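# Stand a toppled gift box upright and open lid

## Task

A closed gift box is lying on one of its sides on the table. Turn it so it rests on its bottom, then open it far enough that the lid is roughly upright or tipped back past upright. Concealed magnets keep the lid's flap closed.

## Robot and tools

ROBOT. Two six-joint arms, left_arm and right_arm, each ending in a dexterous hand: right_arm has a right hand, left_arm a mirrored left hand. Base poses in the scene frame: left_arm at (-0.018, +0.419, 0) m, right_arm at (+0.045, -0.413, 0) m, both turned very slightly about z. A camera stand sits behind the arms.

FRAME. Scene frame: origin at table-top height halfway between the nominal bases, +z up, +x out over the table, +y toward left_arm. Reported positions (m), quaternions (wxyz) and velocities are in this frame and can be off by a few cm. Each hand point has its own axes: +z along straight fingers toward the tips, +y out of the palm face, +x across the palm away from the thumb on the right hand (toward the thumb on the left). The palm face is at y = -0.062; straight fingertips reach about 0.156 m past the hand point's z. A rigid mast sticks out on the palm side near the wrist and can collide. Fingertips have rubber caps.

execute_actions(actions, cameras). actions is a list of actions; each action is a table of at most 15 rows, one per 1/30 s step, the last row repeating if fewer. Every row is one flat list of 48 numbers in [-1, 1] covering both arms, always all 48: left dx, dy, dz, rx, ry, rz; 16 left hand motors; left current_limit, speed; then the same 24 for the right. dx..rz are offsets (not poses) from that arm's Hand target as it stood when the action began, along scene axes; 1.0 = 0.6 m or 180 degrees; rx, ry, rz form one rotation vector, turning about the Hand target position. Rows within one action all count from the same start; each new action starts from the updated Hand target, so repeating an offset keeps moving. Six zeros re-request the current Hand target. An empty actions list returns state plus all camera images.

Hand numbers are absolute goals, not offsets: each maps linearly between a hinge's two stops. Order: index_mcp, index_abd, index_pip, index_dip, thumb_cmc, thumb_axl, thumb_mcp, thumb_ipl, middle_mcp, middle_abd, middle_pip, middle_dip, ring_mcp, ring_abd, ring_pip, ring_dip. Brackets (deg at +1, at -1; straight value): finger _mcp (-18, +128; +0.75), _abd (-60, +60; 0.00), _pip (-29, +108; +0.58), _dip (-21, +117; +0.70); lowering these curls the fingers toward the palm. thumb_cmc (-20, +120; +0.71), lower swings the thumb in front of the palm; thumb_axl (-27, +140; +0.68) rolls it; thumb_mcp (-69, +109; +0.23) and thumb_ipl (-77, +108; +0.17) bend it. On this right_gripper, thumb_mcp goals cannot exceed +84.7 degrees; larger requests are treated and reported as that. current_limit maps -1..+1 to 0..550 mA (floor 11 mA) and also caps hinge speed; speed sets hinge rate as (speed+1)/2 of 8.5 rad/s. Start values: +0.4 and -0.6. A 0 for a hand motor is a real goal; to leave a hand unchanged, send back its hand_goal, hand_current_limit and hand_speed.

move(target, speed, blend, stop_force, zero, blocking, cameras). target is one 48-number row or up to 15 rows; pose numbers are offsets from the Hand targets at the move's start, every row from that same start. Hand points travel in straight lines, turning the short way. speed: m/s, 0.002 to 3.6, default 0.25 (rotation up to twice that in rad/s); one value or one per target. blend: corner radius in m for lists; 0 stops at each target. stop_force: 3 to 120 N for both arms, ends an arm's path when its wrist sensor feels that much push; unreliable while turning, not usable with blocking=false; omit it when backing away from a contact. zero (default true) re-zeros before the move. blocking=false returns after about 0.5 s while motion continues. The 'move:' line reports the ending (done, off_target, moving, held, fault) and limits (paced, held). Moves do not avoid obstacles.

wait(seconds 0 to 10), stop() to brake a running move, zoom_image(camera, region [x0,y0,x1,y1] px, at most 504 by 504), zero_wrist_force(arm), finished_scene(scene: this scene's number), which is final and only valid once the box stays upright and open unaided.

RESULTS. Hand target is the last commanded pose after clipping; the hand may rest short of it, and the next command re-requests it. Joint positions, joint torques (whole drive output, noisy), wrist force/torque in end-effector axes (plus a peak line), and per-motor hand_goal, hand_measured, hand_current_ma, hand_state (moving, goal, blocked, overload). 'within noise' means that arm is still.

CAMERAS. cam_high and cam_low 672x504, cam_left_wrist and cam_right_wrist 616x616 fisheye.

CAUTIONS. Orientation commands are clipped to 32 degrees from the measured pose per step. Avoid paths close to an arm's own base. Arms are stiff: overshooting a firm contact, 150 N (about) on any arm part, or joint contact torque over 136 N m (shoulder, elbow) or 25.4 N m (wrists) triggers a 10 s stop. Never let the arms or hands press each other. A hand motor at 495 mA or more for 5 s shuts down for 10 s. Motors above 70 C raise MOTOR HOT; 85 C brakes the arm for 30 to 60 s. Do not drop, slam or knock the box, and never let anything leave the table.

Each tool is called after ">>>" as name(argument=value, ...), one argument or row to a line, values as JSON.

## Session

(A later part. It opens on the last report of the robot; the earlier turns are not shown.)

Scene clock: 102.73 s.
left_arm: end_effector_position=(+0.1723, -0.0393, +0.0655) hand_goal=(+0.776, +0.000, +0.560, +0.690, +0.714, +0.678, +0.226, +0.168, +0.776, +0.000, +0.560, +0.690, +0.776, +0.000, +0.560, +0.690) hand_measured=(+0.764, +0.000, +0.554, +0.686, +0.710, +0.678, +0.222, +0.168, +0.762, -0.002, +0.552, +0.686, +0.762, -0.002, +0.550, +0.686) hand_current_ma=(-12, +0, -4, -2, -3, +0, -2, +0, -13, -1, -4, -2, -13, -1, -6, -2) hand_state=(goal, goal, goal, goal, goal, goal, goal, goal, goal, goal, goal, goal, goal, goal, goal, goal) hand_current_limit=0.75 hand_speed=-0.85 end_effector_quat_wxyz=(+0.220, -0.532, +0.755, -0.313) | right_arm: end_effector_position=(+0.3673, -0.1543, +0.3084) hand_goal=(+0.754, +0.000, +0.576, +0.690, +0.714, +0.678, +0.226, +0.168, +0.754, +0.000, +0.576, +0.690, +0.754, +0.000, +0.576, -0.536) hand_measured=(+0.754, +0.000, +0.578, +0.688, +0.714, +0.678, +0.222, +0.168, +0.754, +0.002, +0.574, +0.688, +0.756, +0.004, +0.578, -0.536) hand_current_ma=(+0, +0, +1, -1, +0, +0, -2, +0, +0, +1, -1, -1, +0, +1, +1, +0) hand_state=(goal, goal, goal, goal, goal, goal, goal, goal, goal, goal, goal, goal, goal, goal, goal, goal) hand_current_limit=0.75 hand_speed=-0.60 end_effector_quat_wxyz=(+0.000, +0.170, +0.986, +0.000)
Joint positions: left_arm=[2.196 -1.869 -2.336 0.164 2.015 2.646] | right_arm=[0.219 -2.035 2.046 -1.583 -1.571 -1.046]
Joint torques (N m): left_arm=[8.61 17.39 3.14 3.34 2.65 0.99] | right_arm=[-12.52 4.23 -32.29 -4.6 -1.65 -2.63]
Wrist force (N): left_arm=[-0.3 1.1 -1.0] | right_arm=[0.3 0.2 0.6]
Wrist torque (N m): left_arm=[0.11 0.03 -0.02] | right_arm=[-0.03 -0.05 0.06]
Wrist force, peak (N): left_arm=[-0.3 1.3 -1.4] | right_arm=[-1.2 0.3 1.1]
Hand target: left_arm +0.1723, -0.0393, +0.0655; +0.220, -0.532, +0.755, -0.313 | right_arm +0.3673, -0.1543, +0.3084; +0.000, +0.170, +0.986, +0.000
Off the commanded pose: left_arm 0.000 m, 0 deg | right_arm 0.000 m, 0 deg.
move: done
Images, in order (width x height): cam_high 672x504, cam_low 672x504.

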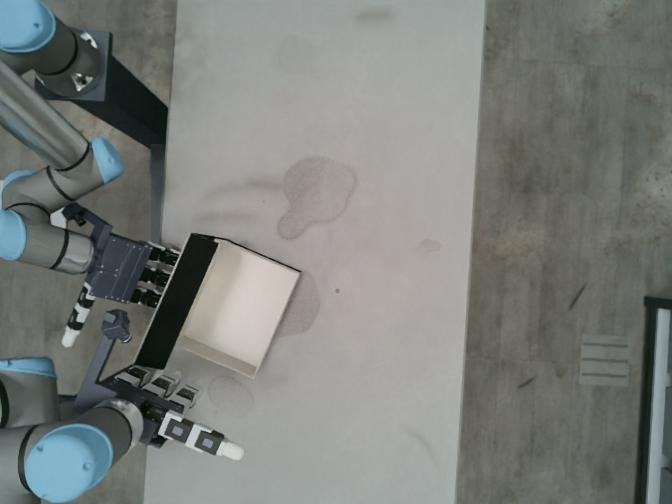

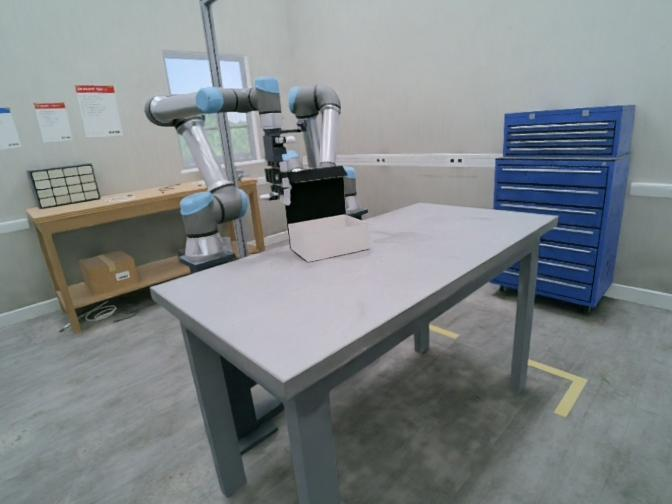

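>>> move(
  target=[
    [0,0,0,0,0,0,0.776,0,0.56,0.69,0.714,0.678,0.226,0.168,0.776,0,0.56,0.69,0.776,0,0.56,0.69,0.75,-0.85,-0.02825,0.01011,0.0003,0,0,0,0.754,0,0.576,0.69,0.714,0.678,0.226,0.168,0.754,0,0.576,0.69,0.754,0,0.576,-0.536,0.75,-0.6],
    [0,0,0,0,0,0,0.776,0,0.56,0.69,0.714,0.678,0.226,0.168,0.776,0,0.56,0.69,0.776,0,0.56,0.69,0.75,-0.85,-0.05492,0.01966,-0.003,0,0,0,0.754,0,0.576,0.69,0.714,0.678,0.226,0.168,0.754,0,0.576,0.69,0.754,0,0.576,-0.536,0.75,-0.6],
  ],
  speed=0.05,
  blend=[0.005,0],
  stop_force=4,
  cameras=["cam_high", "cam_low"],
)

>>> zoom_image(
  camera="cam_low",
  region=[252, 130, 392, 270],
)

>>> zoom_image(
  camera="cam_high",
  region=[110, 220, 280, 400],
)

Scene clock: 104.77 s.
left_arm: end_effector_position=(+0.1723, -0.0393, +0.0655) hand_goal=(+0.776, +0.000, +0.560, +0.690, +0.714, +0.678, +0.226, +0.168, +0.776, +0.000, +0.560, +0.690, +0.776, +0.000, +0.560, +0.690) hand_measured=(+0.764, +0.000, +0.554, +0.686, +0.708, +0.678, +0.222, +0.168, +0.762, -0.002, +0.554, +0.686, +0.762, -0.002, +0.552, +0.686) hand_current_ma=(-12, +0, -4, -2, -3, +0, -2, +0, -14, -1, -4, -1, -14, -1, -5, -1) hand_state=(goal, goal, goal, goal, goal, goal, goal, goal, goal, goal, goal, goal, goal, goal, goal, goal) hand_current_limit=0.75 hand_speed=-0.85 end_effector_quat_wxyz=(+0.220, -0.532, +0.755, -0.313) | right_arm: end_effector_position=(+0.3343, -0.1425, +0.3066) hand_goal=(+0.754, +0.000, +0.576, +0.690, +0.714, +0.678, +0.226, +0.168, +0.754, +0.000, +0.576, +0.690, +0.754, +0.000, +0.576, -0.536) hand_measured=(+0.754, +0.000, +0.578, +0.688, +0.714, +0.678, +0.222, +0.168, +0.754, +0.002, +0.574, +0.688, +0.754, +0.004, +0.578, -0.536) hand_current_ma=(+0, +0, +1, -1, +0, +0, -2, +0, +0, +1, -1, -1, +0, +1, +1, +0) hand_state=(goal, goal, goal, goal, goal, goal, goal, goal, goal, goal, goal, goal, goal, goal, goal, goal) hand_current_limit=0.75 hand_speed=-0.60 end_effector_quat_wxyz=(+0.000, +0.170, +0.986, +0.000)
Joint positions: left_arm=[2.196 -1.869 -2.336 0.164 2.015 2.646] | right_arm=[0.283 -2.091 2.079 -1.558 -1.571 -0.982]
Joint torques (N m): left_arm=[8.53 20.05 6.12 4.48 2.62 1.03] | right_arm=[-13.01 6.49 -32.53 -4.54 -2.72 -2.6]
Wrist force (N): left_arm=[-0.3 1.2 -0.6] | right_arm=[0.2 0.0 0.0]
Wrist torque (N m): left_arm=[0.10 0.05 -0.01] | right_arm=[0.01 -0.03 0.05]
Wrist force, peak (N): left_arm=[0.1 3.3 -0.7] | right_arm=[-0.7 0.0 0.5]
Hand target: left_arm +0.1723, -0.0393, +0.0655; +0.220, -0.532, +0.755, -0.313 | right_arm +0.3343, -0.1425, +0.3066; +0.000, +0.170, +0.986, +0.000
Off the commanded pose: left_arm 0.000 m, 0 deg | right_arm 0.000 m, 0 deg.
move: done
Images, in order (width x height): cam_high 672x504, cam_low 672x504.

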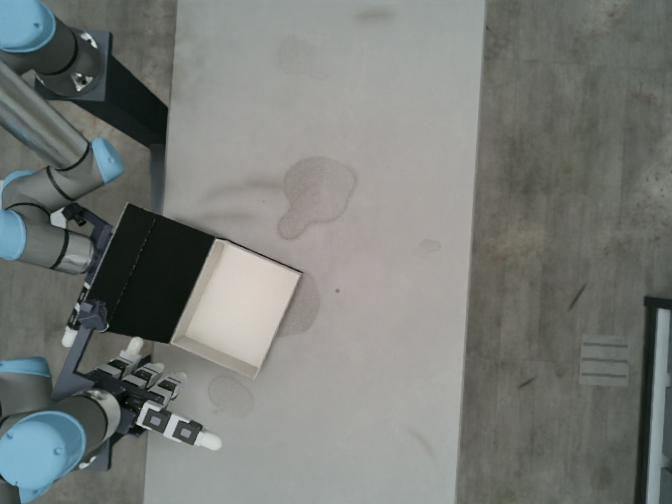

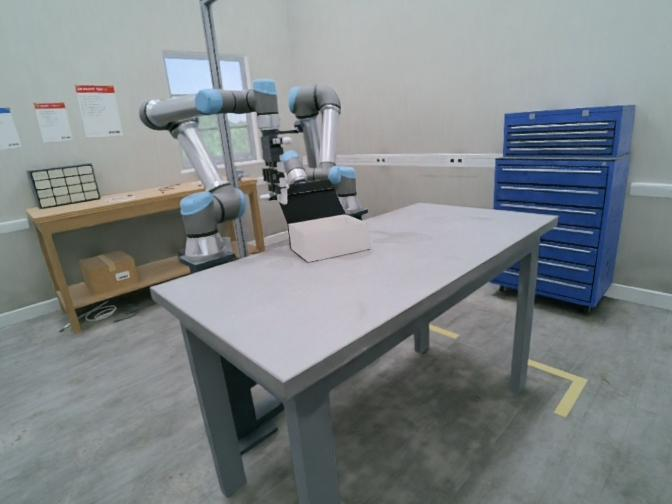

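Scaled by 3.600.

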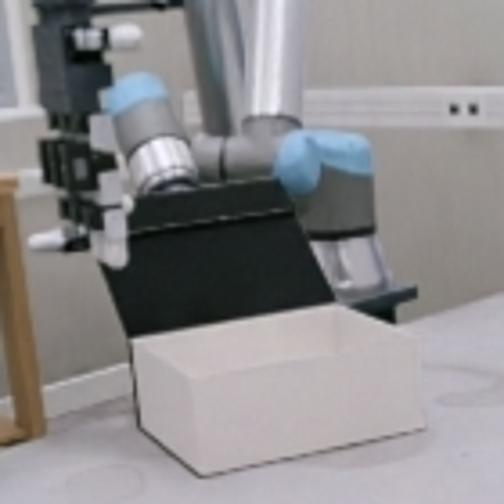

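Scaled by 2.800.

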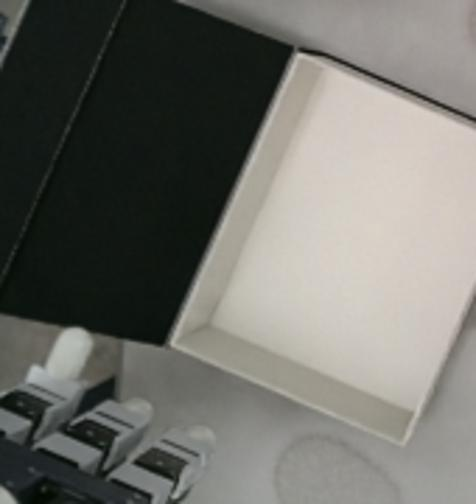

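>>> move(
  target=[
    [0,0,0,0,0,0,0.776,0,0.56,0.69,0.714,0.678,0.226,0.168,0.776,0,0.56,0.69,0.776,0,0.56,0.69,0.75,-0.85,0.1375,-0.2945,0,0,0,0,0.754,0,0.576,0.69,0.714,0.678,0.226,0.168,0.754,0,0.576,0.69,0.754,0,0.576,-0.536,0.75,-0.6],
    [-0.00486,0.00174,0.0475,0.0206,0.0575,0,0.776,0,0.56,0.69,0.714,0.678,0.226,0.168,0.776,0,0.56,0.69,0.776,0,0.56,0.69,0.75,-0.85,0.1375,-0.2945,0,0,0,0,0.754,0,0.576,0.69,0.714,0.678,0.226,0.168,0.754,0,0.576,0.69,0.754,0,0.576,-0.536,0.75,-0.6],
    [-0.0011,0.0004,0.09517,0.0412,0.1151,0,0.776,0,0.56,0.69,0.714,0.678,0.226,0.168,0.776,0,0.56,0.69,0.776,0,0.56,0.69,0.75,-0.85,0.1375,-0.2945,0,0,0,0,0.754,0,0.576,0.69,0.714,0.678,0.226,0.168,0.754,0,0.576,0.69,0.754,0,0.576,-0.536,0.75,-0.6],
  ],
  speed=[0.25, 0.12, 0.15],
  blend=[0.02, 0.01, 0],
  cameras=["cam_high", "cam_low"],
)

>>> zoom_image(
  camera="cam_low",
  region=[252, 130, 392, 270],
)

>>> zoom_image(
  camera="cam_high",
  region=[70, 180, 320, 400],
)

Scene clock: 116.80 s.
left_arm: end_effector_position=(+0.1717, -0.0390, +0.1227) hand_goal=(+0.776, +0.000, +0.560, +0.690, +0.714, +0.678, +0.226, +0.168, +0.776, +0.000, +0.560, +0.690, +0.776, +0.000, +0.560, +0.690) hand_measured=(+0.764, +0.000, +0.554, +0.686, +0.708, +0.678, +0.222, +0.168, +0.762, -0.002, +0.554, +0.686, +0.764, -0.002, +0.554, +0.686) hand_current_ma=(-12, +0, -3, -1, -3, +0, -2, +0, -13, -1, -3, -1, -11, -1, -3, -1) hand_state=(goal, goal, goal, goal, goal, goal, goal, goal, goal, goal, goal, goal, goal, goal, goal, goal) hand_current_limit=0.75 hand_speed=-0.85 end_effector_quat_wxyz=(+0.115, -0.564, +0.801, -0.163) | right_arm: end_effector_position=(+0.4168, -0.3192, +0.3066) hand_goal=(+0.754, +0.000, +0.576, +0.690, +0.714, +0.678, +0.226, +0.168, +0.754, +0.000, +0.576, +0.690, +0.754, +0.000, +0.576, -0.536) hand_measured=(+0.754, +0.000, +0.578, +0.688, +0.714, +0.678, +0.222, +0.168, +0.754, +0.002, +0.574, +0.688, +0.754, +0.002, +0.578, -0.536) hand_current_ma=(+0, +0, +1, -1, +0, +0, -2, +0, +0, +1, -1, -1, +0, +1, +1, +0) hand_state=(goal, goal, goal, goal, goal, goal, goal, goal, goal, goal, goal, goal, goal, goal, goal, goal) hand_current_limit=0.75 hand_speed=-0.60 end_effector_quat_wxyz=(+0.000, +0.170, +0.986, +0.000)
Joint positions: left_arm=[2.315 -1.706 -2.129 -0.527 1.771 2.644] | right_arm=[-0.324 -2.056 2.062 -1.577 -1.571 -1.59]
Joint torques (N m): left_arm=[-12.34 13.62 10.75 1.68 1.95 -1.68] | right_arm=[-11.45 2.12 -16.67 -0.36 -2.98 -2.64]
Wrist force (N): left_arm=[0.1 1.1 -0.4] | right_arm=[0.0 -0.1 0.0]
Wrist torque (N m): left_arm=[0.08 -0.01 -0.07] | right_arm=[0.00 0.00 -0.08]
Wrist force, peak (N): left_arm=[0.0 1.6 -0.8] | right_arm=[1.6 1.9 0.5]
Hand target: left_arm +0.1716, -0.0391, +0.1226; +0.115, -0.564, +0.801, -0.163 | right_arm +0.4168, -0.3192, +0.3066; +0.000, +0.170, +0.986, +0.000
Off the commanded pose: left_arm 0.000 m, 0 deg | right_arm 0.000 m, 0 deg.
move: done
Images, in order (width x height): cam_high 672x504, cam_low 672x504.

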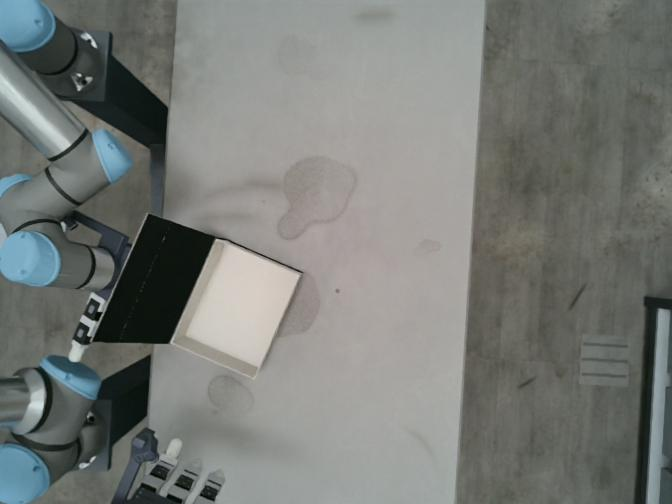

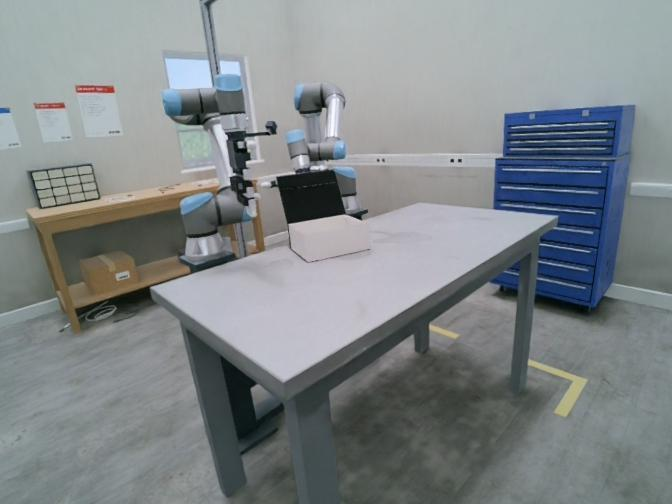

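Scaled by 3.600.

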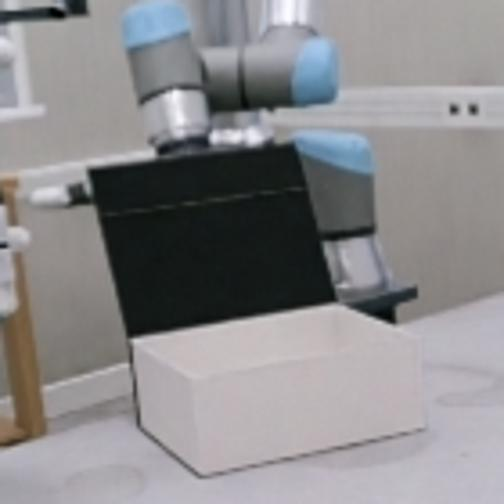

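Scaled by 2.016.

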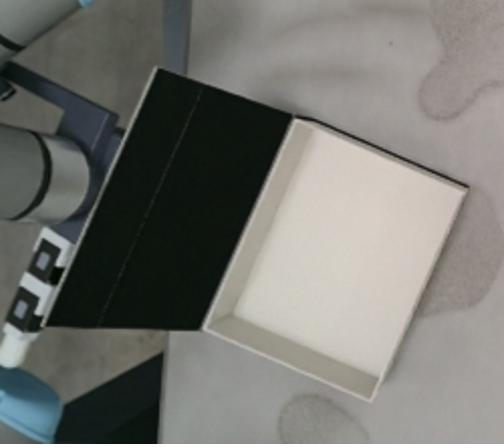

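>>> move(
  target=[
    [0.01208,-0.00432,0.046,0.0206,0.0575,0,0.776,0,0.56,0.69,0.714,0.678,0.226,0.168,0.776,0,0.56,0.69,0.776,0,0.56,0.69,0.75,-0.85,0,0,0,0,0,0,0.754,0,0.576,0.69,0.714,0.678,0.226,0.168,0.754,0,0.576,0.69,0.754,0,0.576,-0.536,0.75,-0.6],
    [0.03029,-0.01084,0.08517,0.0393,0.1098,0,0.776,0,0.56,0.69,0.714,0.678,0.226,0.168,0.776,0,0.56,0.69,0.776,0,0.56,0.69,0.75,-0.85,0,0,0,0,0,0,0.754,0,0.576,0.69,0.714,0.678,0.226,0.168,0.754,0,0.576,0.69,0.754,0,0.576,-0.536,0.75,-0.6],
  ],
  speed=[0.15, 0.1],
  blend=[0.01, 0],
  cameras=["cam_high", "cam_low"],
)

>>> zoom_image(
  camera="cam_low",
  region=[252, 130, 392, 270],
)

>>> zoom_image(
  camera="cam_high",
  region=[70, 180, 320, 400],
)

Scene clock: 119.83 s.
left_arm: end_effector_position=(+0.1899, -0.0456, +0.1737) hand_goal=(+0.776, +0.000, +0.560, +0.690, +0.714, +0.678, +0.226, +0.168, +0.776, +0.000, +0.560, +0.690, +0.776, +0.000, +0.560, +0.690) hand_measured=(+0.770, +0.000, +0.556, +0.686, +0.712, +0.678, +0.222, +0.168, +0.770, -0.002, +0.556, +0.688, +0.770, -0.002, +0.556, +0.688) hand_current_ma=(-4, +0, -1, -1, -1, +0, -2, +0, -4, -1, -2, -1, -4, -1, -2, -1) hand_state=(goal, goal, goal, goal, goal, goal, goal, goal, goal, goal, goal, goal, goal, goal, goal, goal) hand_current_limit=0.75 hand_speed=-0.85 end_effector_quat_wxyz=(+0.010, -0.576, +0.818, -0.014) | right_arm: end_effector_position=(+0.4168, -0.3192, +0.3066) hand_goal=(+0.754, +0.000, +0.576, +0.690, +0.714, +0.678, +0.226, +0.168, +0.754, +0.000, +0.576, +0.690, +0.754, +0.000, +0.576, -0.536) hand_measured=(+0.754, +0.000, +0.578, +0.688, +0.714, +0.678, +0.222, +0.168, +0.754, +0.002, +0.574, +0.688, +0.754, +0.002, +0.578, -0.536) hand_current_ma=(+0, +0, +1, -1, +0, +0, -2, +0, +0, +1, -1, -1, +0, +1, +1, +0) hand_state=(goal, goal, goal, goal, goal, goal, goal, goal, goal, goal, goal, goal, goal, goal, goal, goal) hand_current_limit=0.75 hand_speed=-0.60 end_effector_quat_wxyz=(+0.000, +0.170, +0.986, +0.000)
Joint positions: left_arm=[2.416 -1.771 -1.836 -1.073 1.585 2.71] | right_arm=[-0.324 -2.056 2.062 -1.577 -1.571 -1.59]
Joint torques (N m): left_arm=[-12.49 42.94 11.82 1.36 2.68 -1.49] | right_arm=[-12.37 2.29 -16.83 -0.4 -3.04 -2.69]
Wrist force (N): left_arm=[0.0 0.2 0.4] | right_arm=[0.0 0.3 0.1]
Wrist torque (N m): left_arm=[0.00 0.03 -0.08] | right_arm=[0.04 -0.01 -0.07]
Wrist force, peak (N): left_arm=[0.0 2.7 -3.8] | right_arm=[0.2 0.3 0.6]
Hand target: left_arm +0.1898, -0.0456, +0.1737; +0.010, -0.576, +0.818, -0.014 | right_arm +0.4168, -0.3192, +0.3066; +0.000, +0.170, +0.986, +0.000
Off the commanded pose: left_arm 0.000 m, 0 deg | right_arm 0.000 m, 0 deg.
move: done
Images, in order (width x height): cam_high 672x504, cam_low 672x504.

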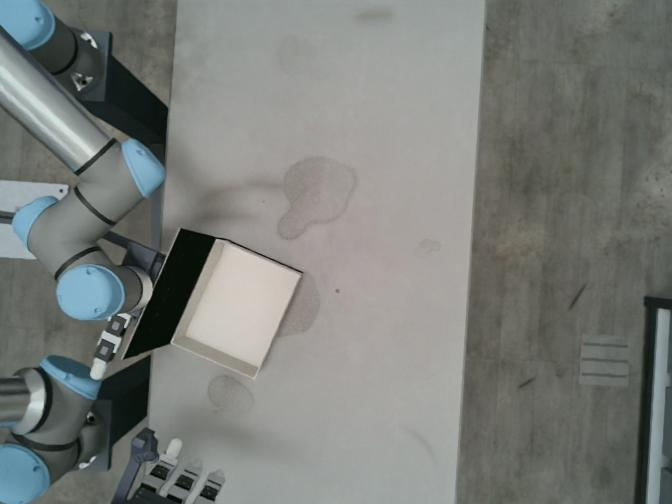

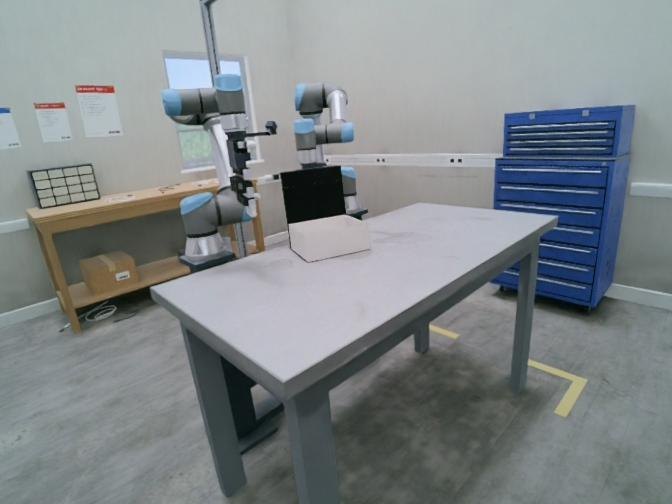

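Scaled by 3.600.

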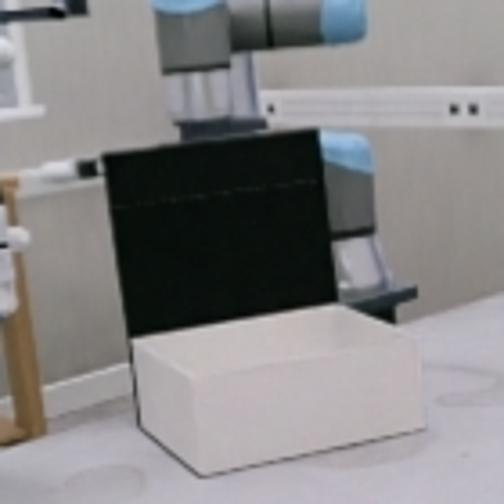

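Scaled by 2.016.

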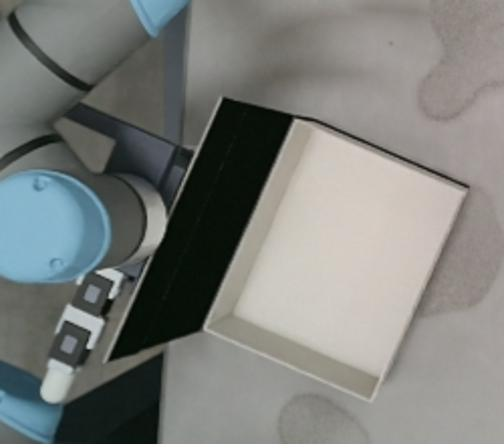

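>>> move(
  target=[-0.0471,0.01685,0,0,0,0,0.776,0,0.56,0.69,0.714,0.678,0.226,0.168,0.776,0,0.56,0.69,0.776,0,0.56,0.69,0.75,-0.85,0,0,0,0,0,0,0.754,0,0.576,0.69,0.714,0.678,0.226,0.168,0.754,0,0.576,0.69,0.754,0,0.576,-0.536,0.75,-0.6],
  speed=0.04,
  cameras=["cam_high", "cam_low"],
)

>>> zoom_image(
  camera="cam_low",
  region=[252, 130, 392, 270],
)

>>> zoom_image(
  camera="cam_high",
  region=[70, 180, 320, 400],
)

Scene clock: 121.20 s.
left_arm: end_effector_position=(+0.1613, -0.0354, +0.1737) hand_goal=(+0.776, +0.000, +0.560, +0.690, +0.714, +0.678, +0.226, +0.168, +0.776, +0.000, +0.560, +0.690, +0.776, +0.000, +0.560, +0.690) hand_measured=(+0.770, +0.000, +0.556, +0.686, +0.712, +0.678, +0.222, +0.168, +0.770, -0.002, +0.556, +0.688, +0.770, -0.002, +0.556, +0.688) hand_current_ma=(-3, +0, -1, -1, -1, +0, -2, +0, -4, -1, -1, -1, -3, -1, -2, -1) hand_state=(goal, goal, goal, goal, goal, goal, goal, goal, goal, goal, goal, goal, goal, goal, goal, goal) hand_current_limit=0.75 hand_speed=-0.85 end_effector_quat_wxyz=(+0.010, -0.576, +0.818, -0.014) end_effector_velocity=(+0.003, -0.001, +0.000) end_effector_angular_velocity=(+0.001, -0.002, -0.001) | right_arm: end_effector_position=(+0.4168, -0.3192, +0.3066) hand_goal=(+0.754, +0.000, +0.576, +0.690, +0.714, +0.678, +0.226, +0.168, +0.754, +0.000, +0.576, +0.690, +0.754, +0.000, +0.576, -0.536) hand_measured=(+0.754, +0.000, +0.578, +0.688, +0.714, +0.678, +0.222, +0.168, +0.754, +0.002, +0.574, +0.688, +0.754, +0.002, +0.578, -0.536) hand_current_ma=(+0, +0, +1, -1, +0, +0, -2, +0, +0, +1, -1, -1, +0, +1, +1, +0) hand_state=(goal, goal, goal, goal, goal, goal, goal, goal, goal, goal, goal, goal, goal, goal, goal, goal) hand_current_limit=0.75 hand_speed=-0.60 end_effector_quat_wxyz=(+0.000, +0.170, +0.986, +0.000)
Joint positions: left_arm=[2.391 -1.718 -1.9 -1.063 1.586 2.685] | right_arm=[-0.324 -2.056 2.062 -1.577 -1.571 -1.59]
Joint velocities: left_arm=[0.002 -0.005 0.006 0 0.002 0.003] | right_arm=[within noise]
Joint torques (N m): left_arm=[9.23 17.68 30.88 2.5 2.7 1.46] | right_arm=[-12.15 1.95 -17.02 -0.46 -2.96 -2.54]
Wrist force (N): left_arm=[0.4 0.1 0.6] | right_arm=[0.3 0.2 0.2]
Wrist torque (N m): left_arm=[-0.03 -0.03 0.05] | right_arm=[0.02 -0.04 -0.05]
Wrist force, peak (N): left_arm=[0.2 0.7 0.6] | right_arm=[0.4 0.3 0.3]
Hand target: left_arm +0.1616, -0.0355, +0.1737; +0.010, -0.576, +0.818, -0.014 | right_arm +0.4168, -0.3192, +0.3066; +0.000, +0.170, +0.986, +0.000
Off the commanded pose: left_arm 0.000 m, 0 deg | right_arm 0.000 m, 0 deg.
move: done
Images, in order (width x height): cam_high 672x504, cam_low 672x504.

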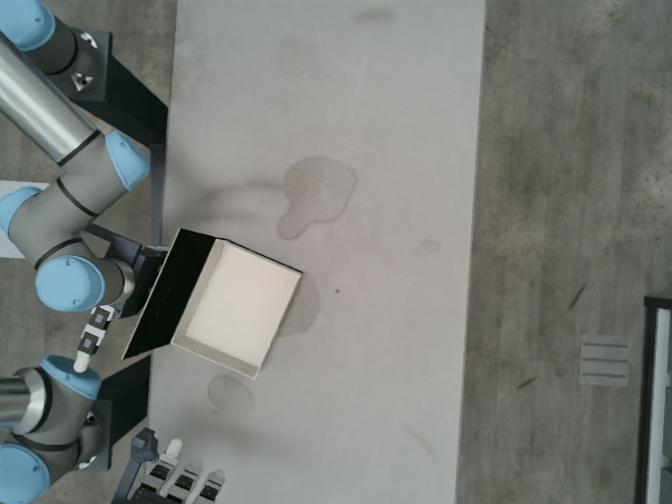

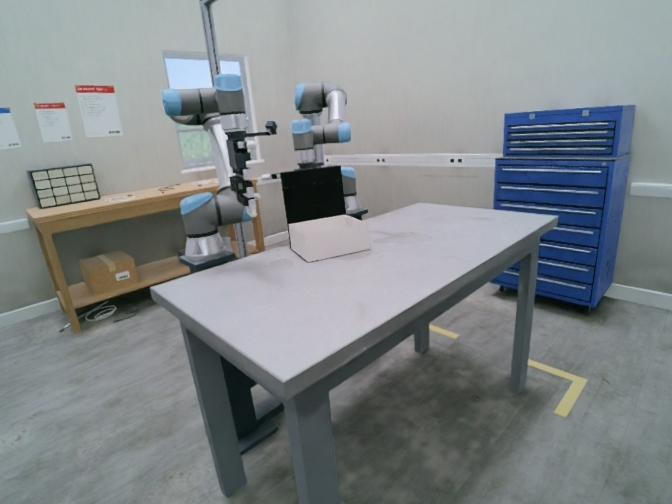

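Scaled by 3.600.

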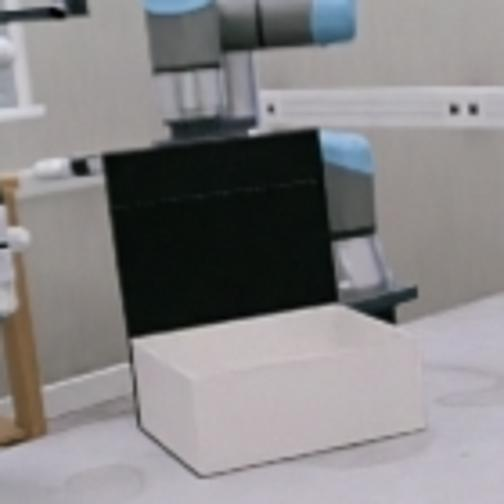

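Scaled by 2.016.

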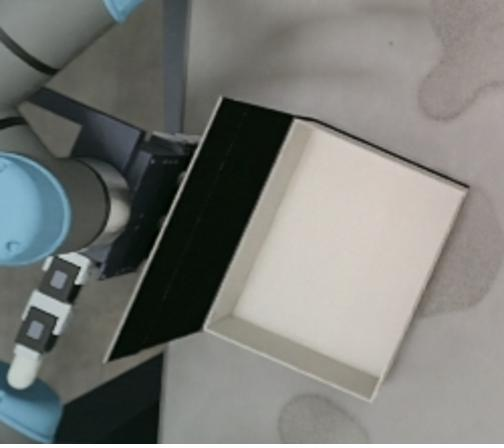

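>>> wait(
  seconds=0.7,
  cameras=["cam_high"],
)

>>> zoom_image(
  camera="cam_high",
  region=[70, 180, 320, 400],
)

Scene clock: 122.03 s.
left_arm: end_effector_position=(+0.1616, -0.0355, +0.1737) hand_goal=(+0.776, +0.000, +0.560, +0.690, +0.714, +0.678, +0.226, +0.168, +0.776, +0.000, +0.560, +0.690, +0.776, +0.000, +0.560, +0.690) hand_measured=(+0.770, +0.000, +0.556, +0.686, +0.712, +0.678, +0.222, +0.168, +0.770, -0.002, +0.556, +0.688, +0.770, -0.002, +0.556, +0.688) hand_current_ma=(-3, +0, -1, -1, -1, +0, -2, +0, -4, -1, -1, -1, -3, -1, -2, -1) hand_state=(goal, goal, goal, goal, goal, goal, goal, goal, goal, goal, goal, goal, goal, goal, goal, goal) hand_current_limit=0.75 hand_speed=-0.85 end_effector_quat_wxyz=(+0.010, -0.576, +0.818, -0.014) | right_arm: end_effector_position=(+0.4168, -0.3192, +0.3066) hand_goal=(+0.754, +0.000, +0.576, +0.690, +0.714, +0.678, +0.226, +0.168, +0.754, +0.000, +0.576, +0.690, +0.754, +0.000, +0.576, -0.536) hand_measured=(+0.754, +0.000, +0.578, +0.688, +0.714, +0.678, +0.222, +0.168, +0.754, +0.002, +0.574, +0.688, +0.754, +0.002, +0.578, -0.536) hand_current_ma=(+0, +0, +1, -1, +0, +0, -2, +0, +0, +1, -1, -1, +0, +1, +1, +0) hand_state=(goal, goal, goal, goal, goal, goal, goal, goal, goal, goal, goal, goal, goal, goal, goal, goal) hand_current_limit=0.75 hand_speed=-0.60 end_effector_quat_wxyz=(+0.000, +0.170, +0.986, +0.000)
Joint positions: left_arm=[2.392 -1.718 -1.9 -1.063 1.586 2.685] | right_arm=[-0.324 -2.056 2.062 -1.577 -1.571 -1.59]
Joint torques (N m): left_arm=[13.49 17.5 29.92 1.08 1.68 1.56] | right_arm=[-12.04 2.02 -16.51 -0.43 -3.06 -2.77]
Wrist force (N): left_arm=[0.1 0.2 0.2] | right_arm=[0.2 0.3 -0.1]
Wrist torque (N m): left_arm=[0.01 -0.01 0.01] | right_arm=[0.05 -0.03 -0.05]
Wrist force, peak (N): left_arm=[0.2 0.1 0.7] | right_arm=[0.2 0.4 0.3]
Hand target: left_arm +0.1616, -0.0355, +0.1737; +0.010, -0.576, +0.818, -0.014 | right_arm +0.4168, -0.3192, +0.3066; +0.000, +0.170, +0.986, +0.000
Off the commanded pose: left_arm 0.000 m, 0 deg | right_arm 0.000 m, 0 deg.
wait: 0.70 s; at rest by 0.03 s
Images, in order (width x height): cam_high 672x504.

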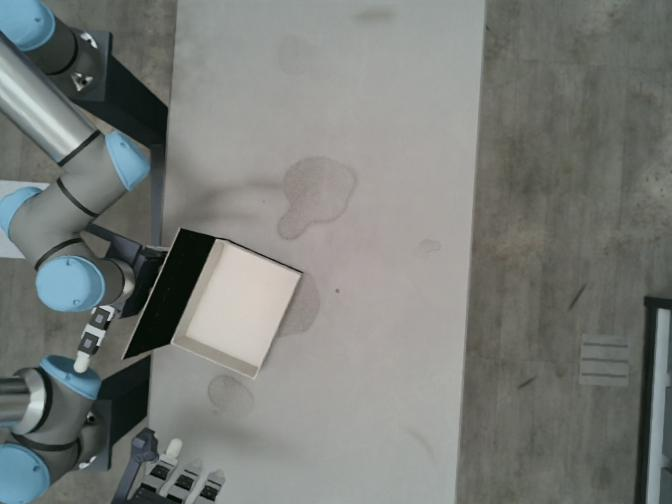

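Scaled by 2.016.

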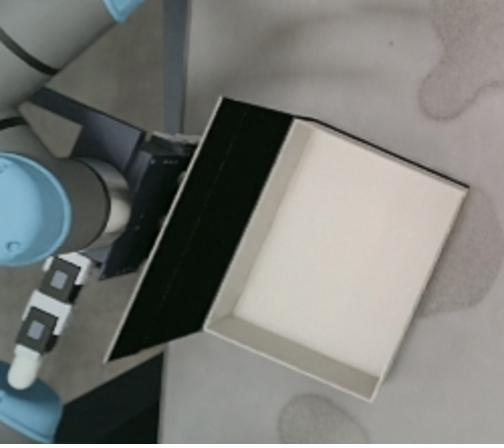

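>>> finished_scene(
  scene=2,
)

The scene is finished: the task was done.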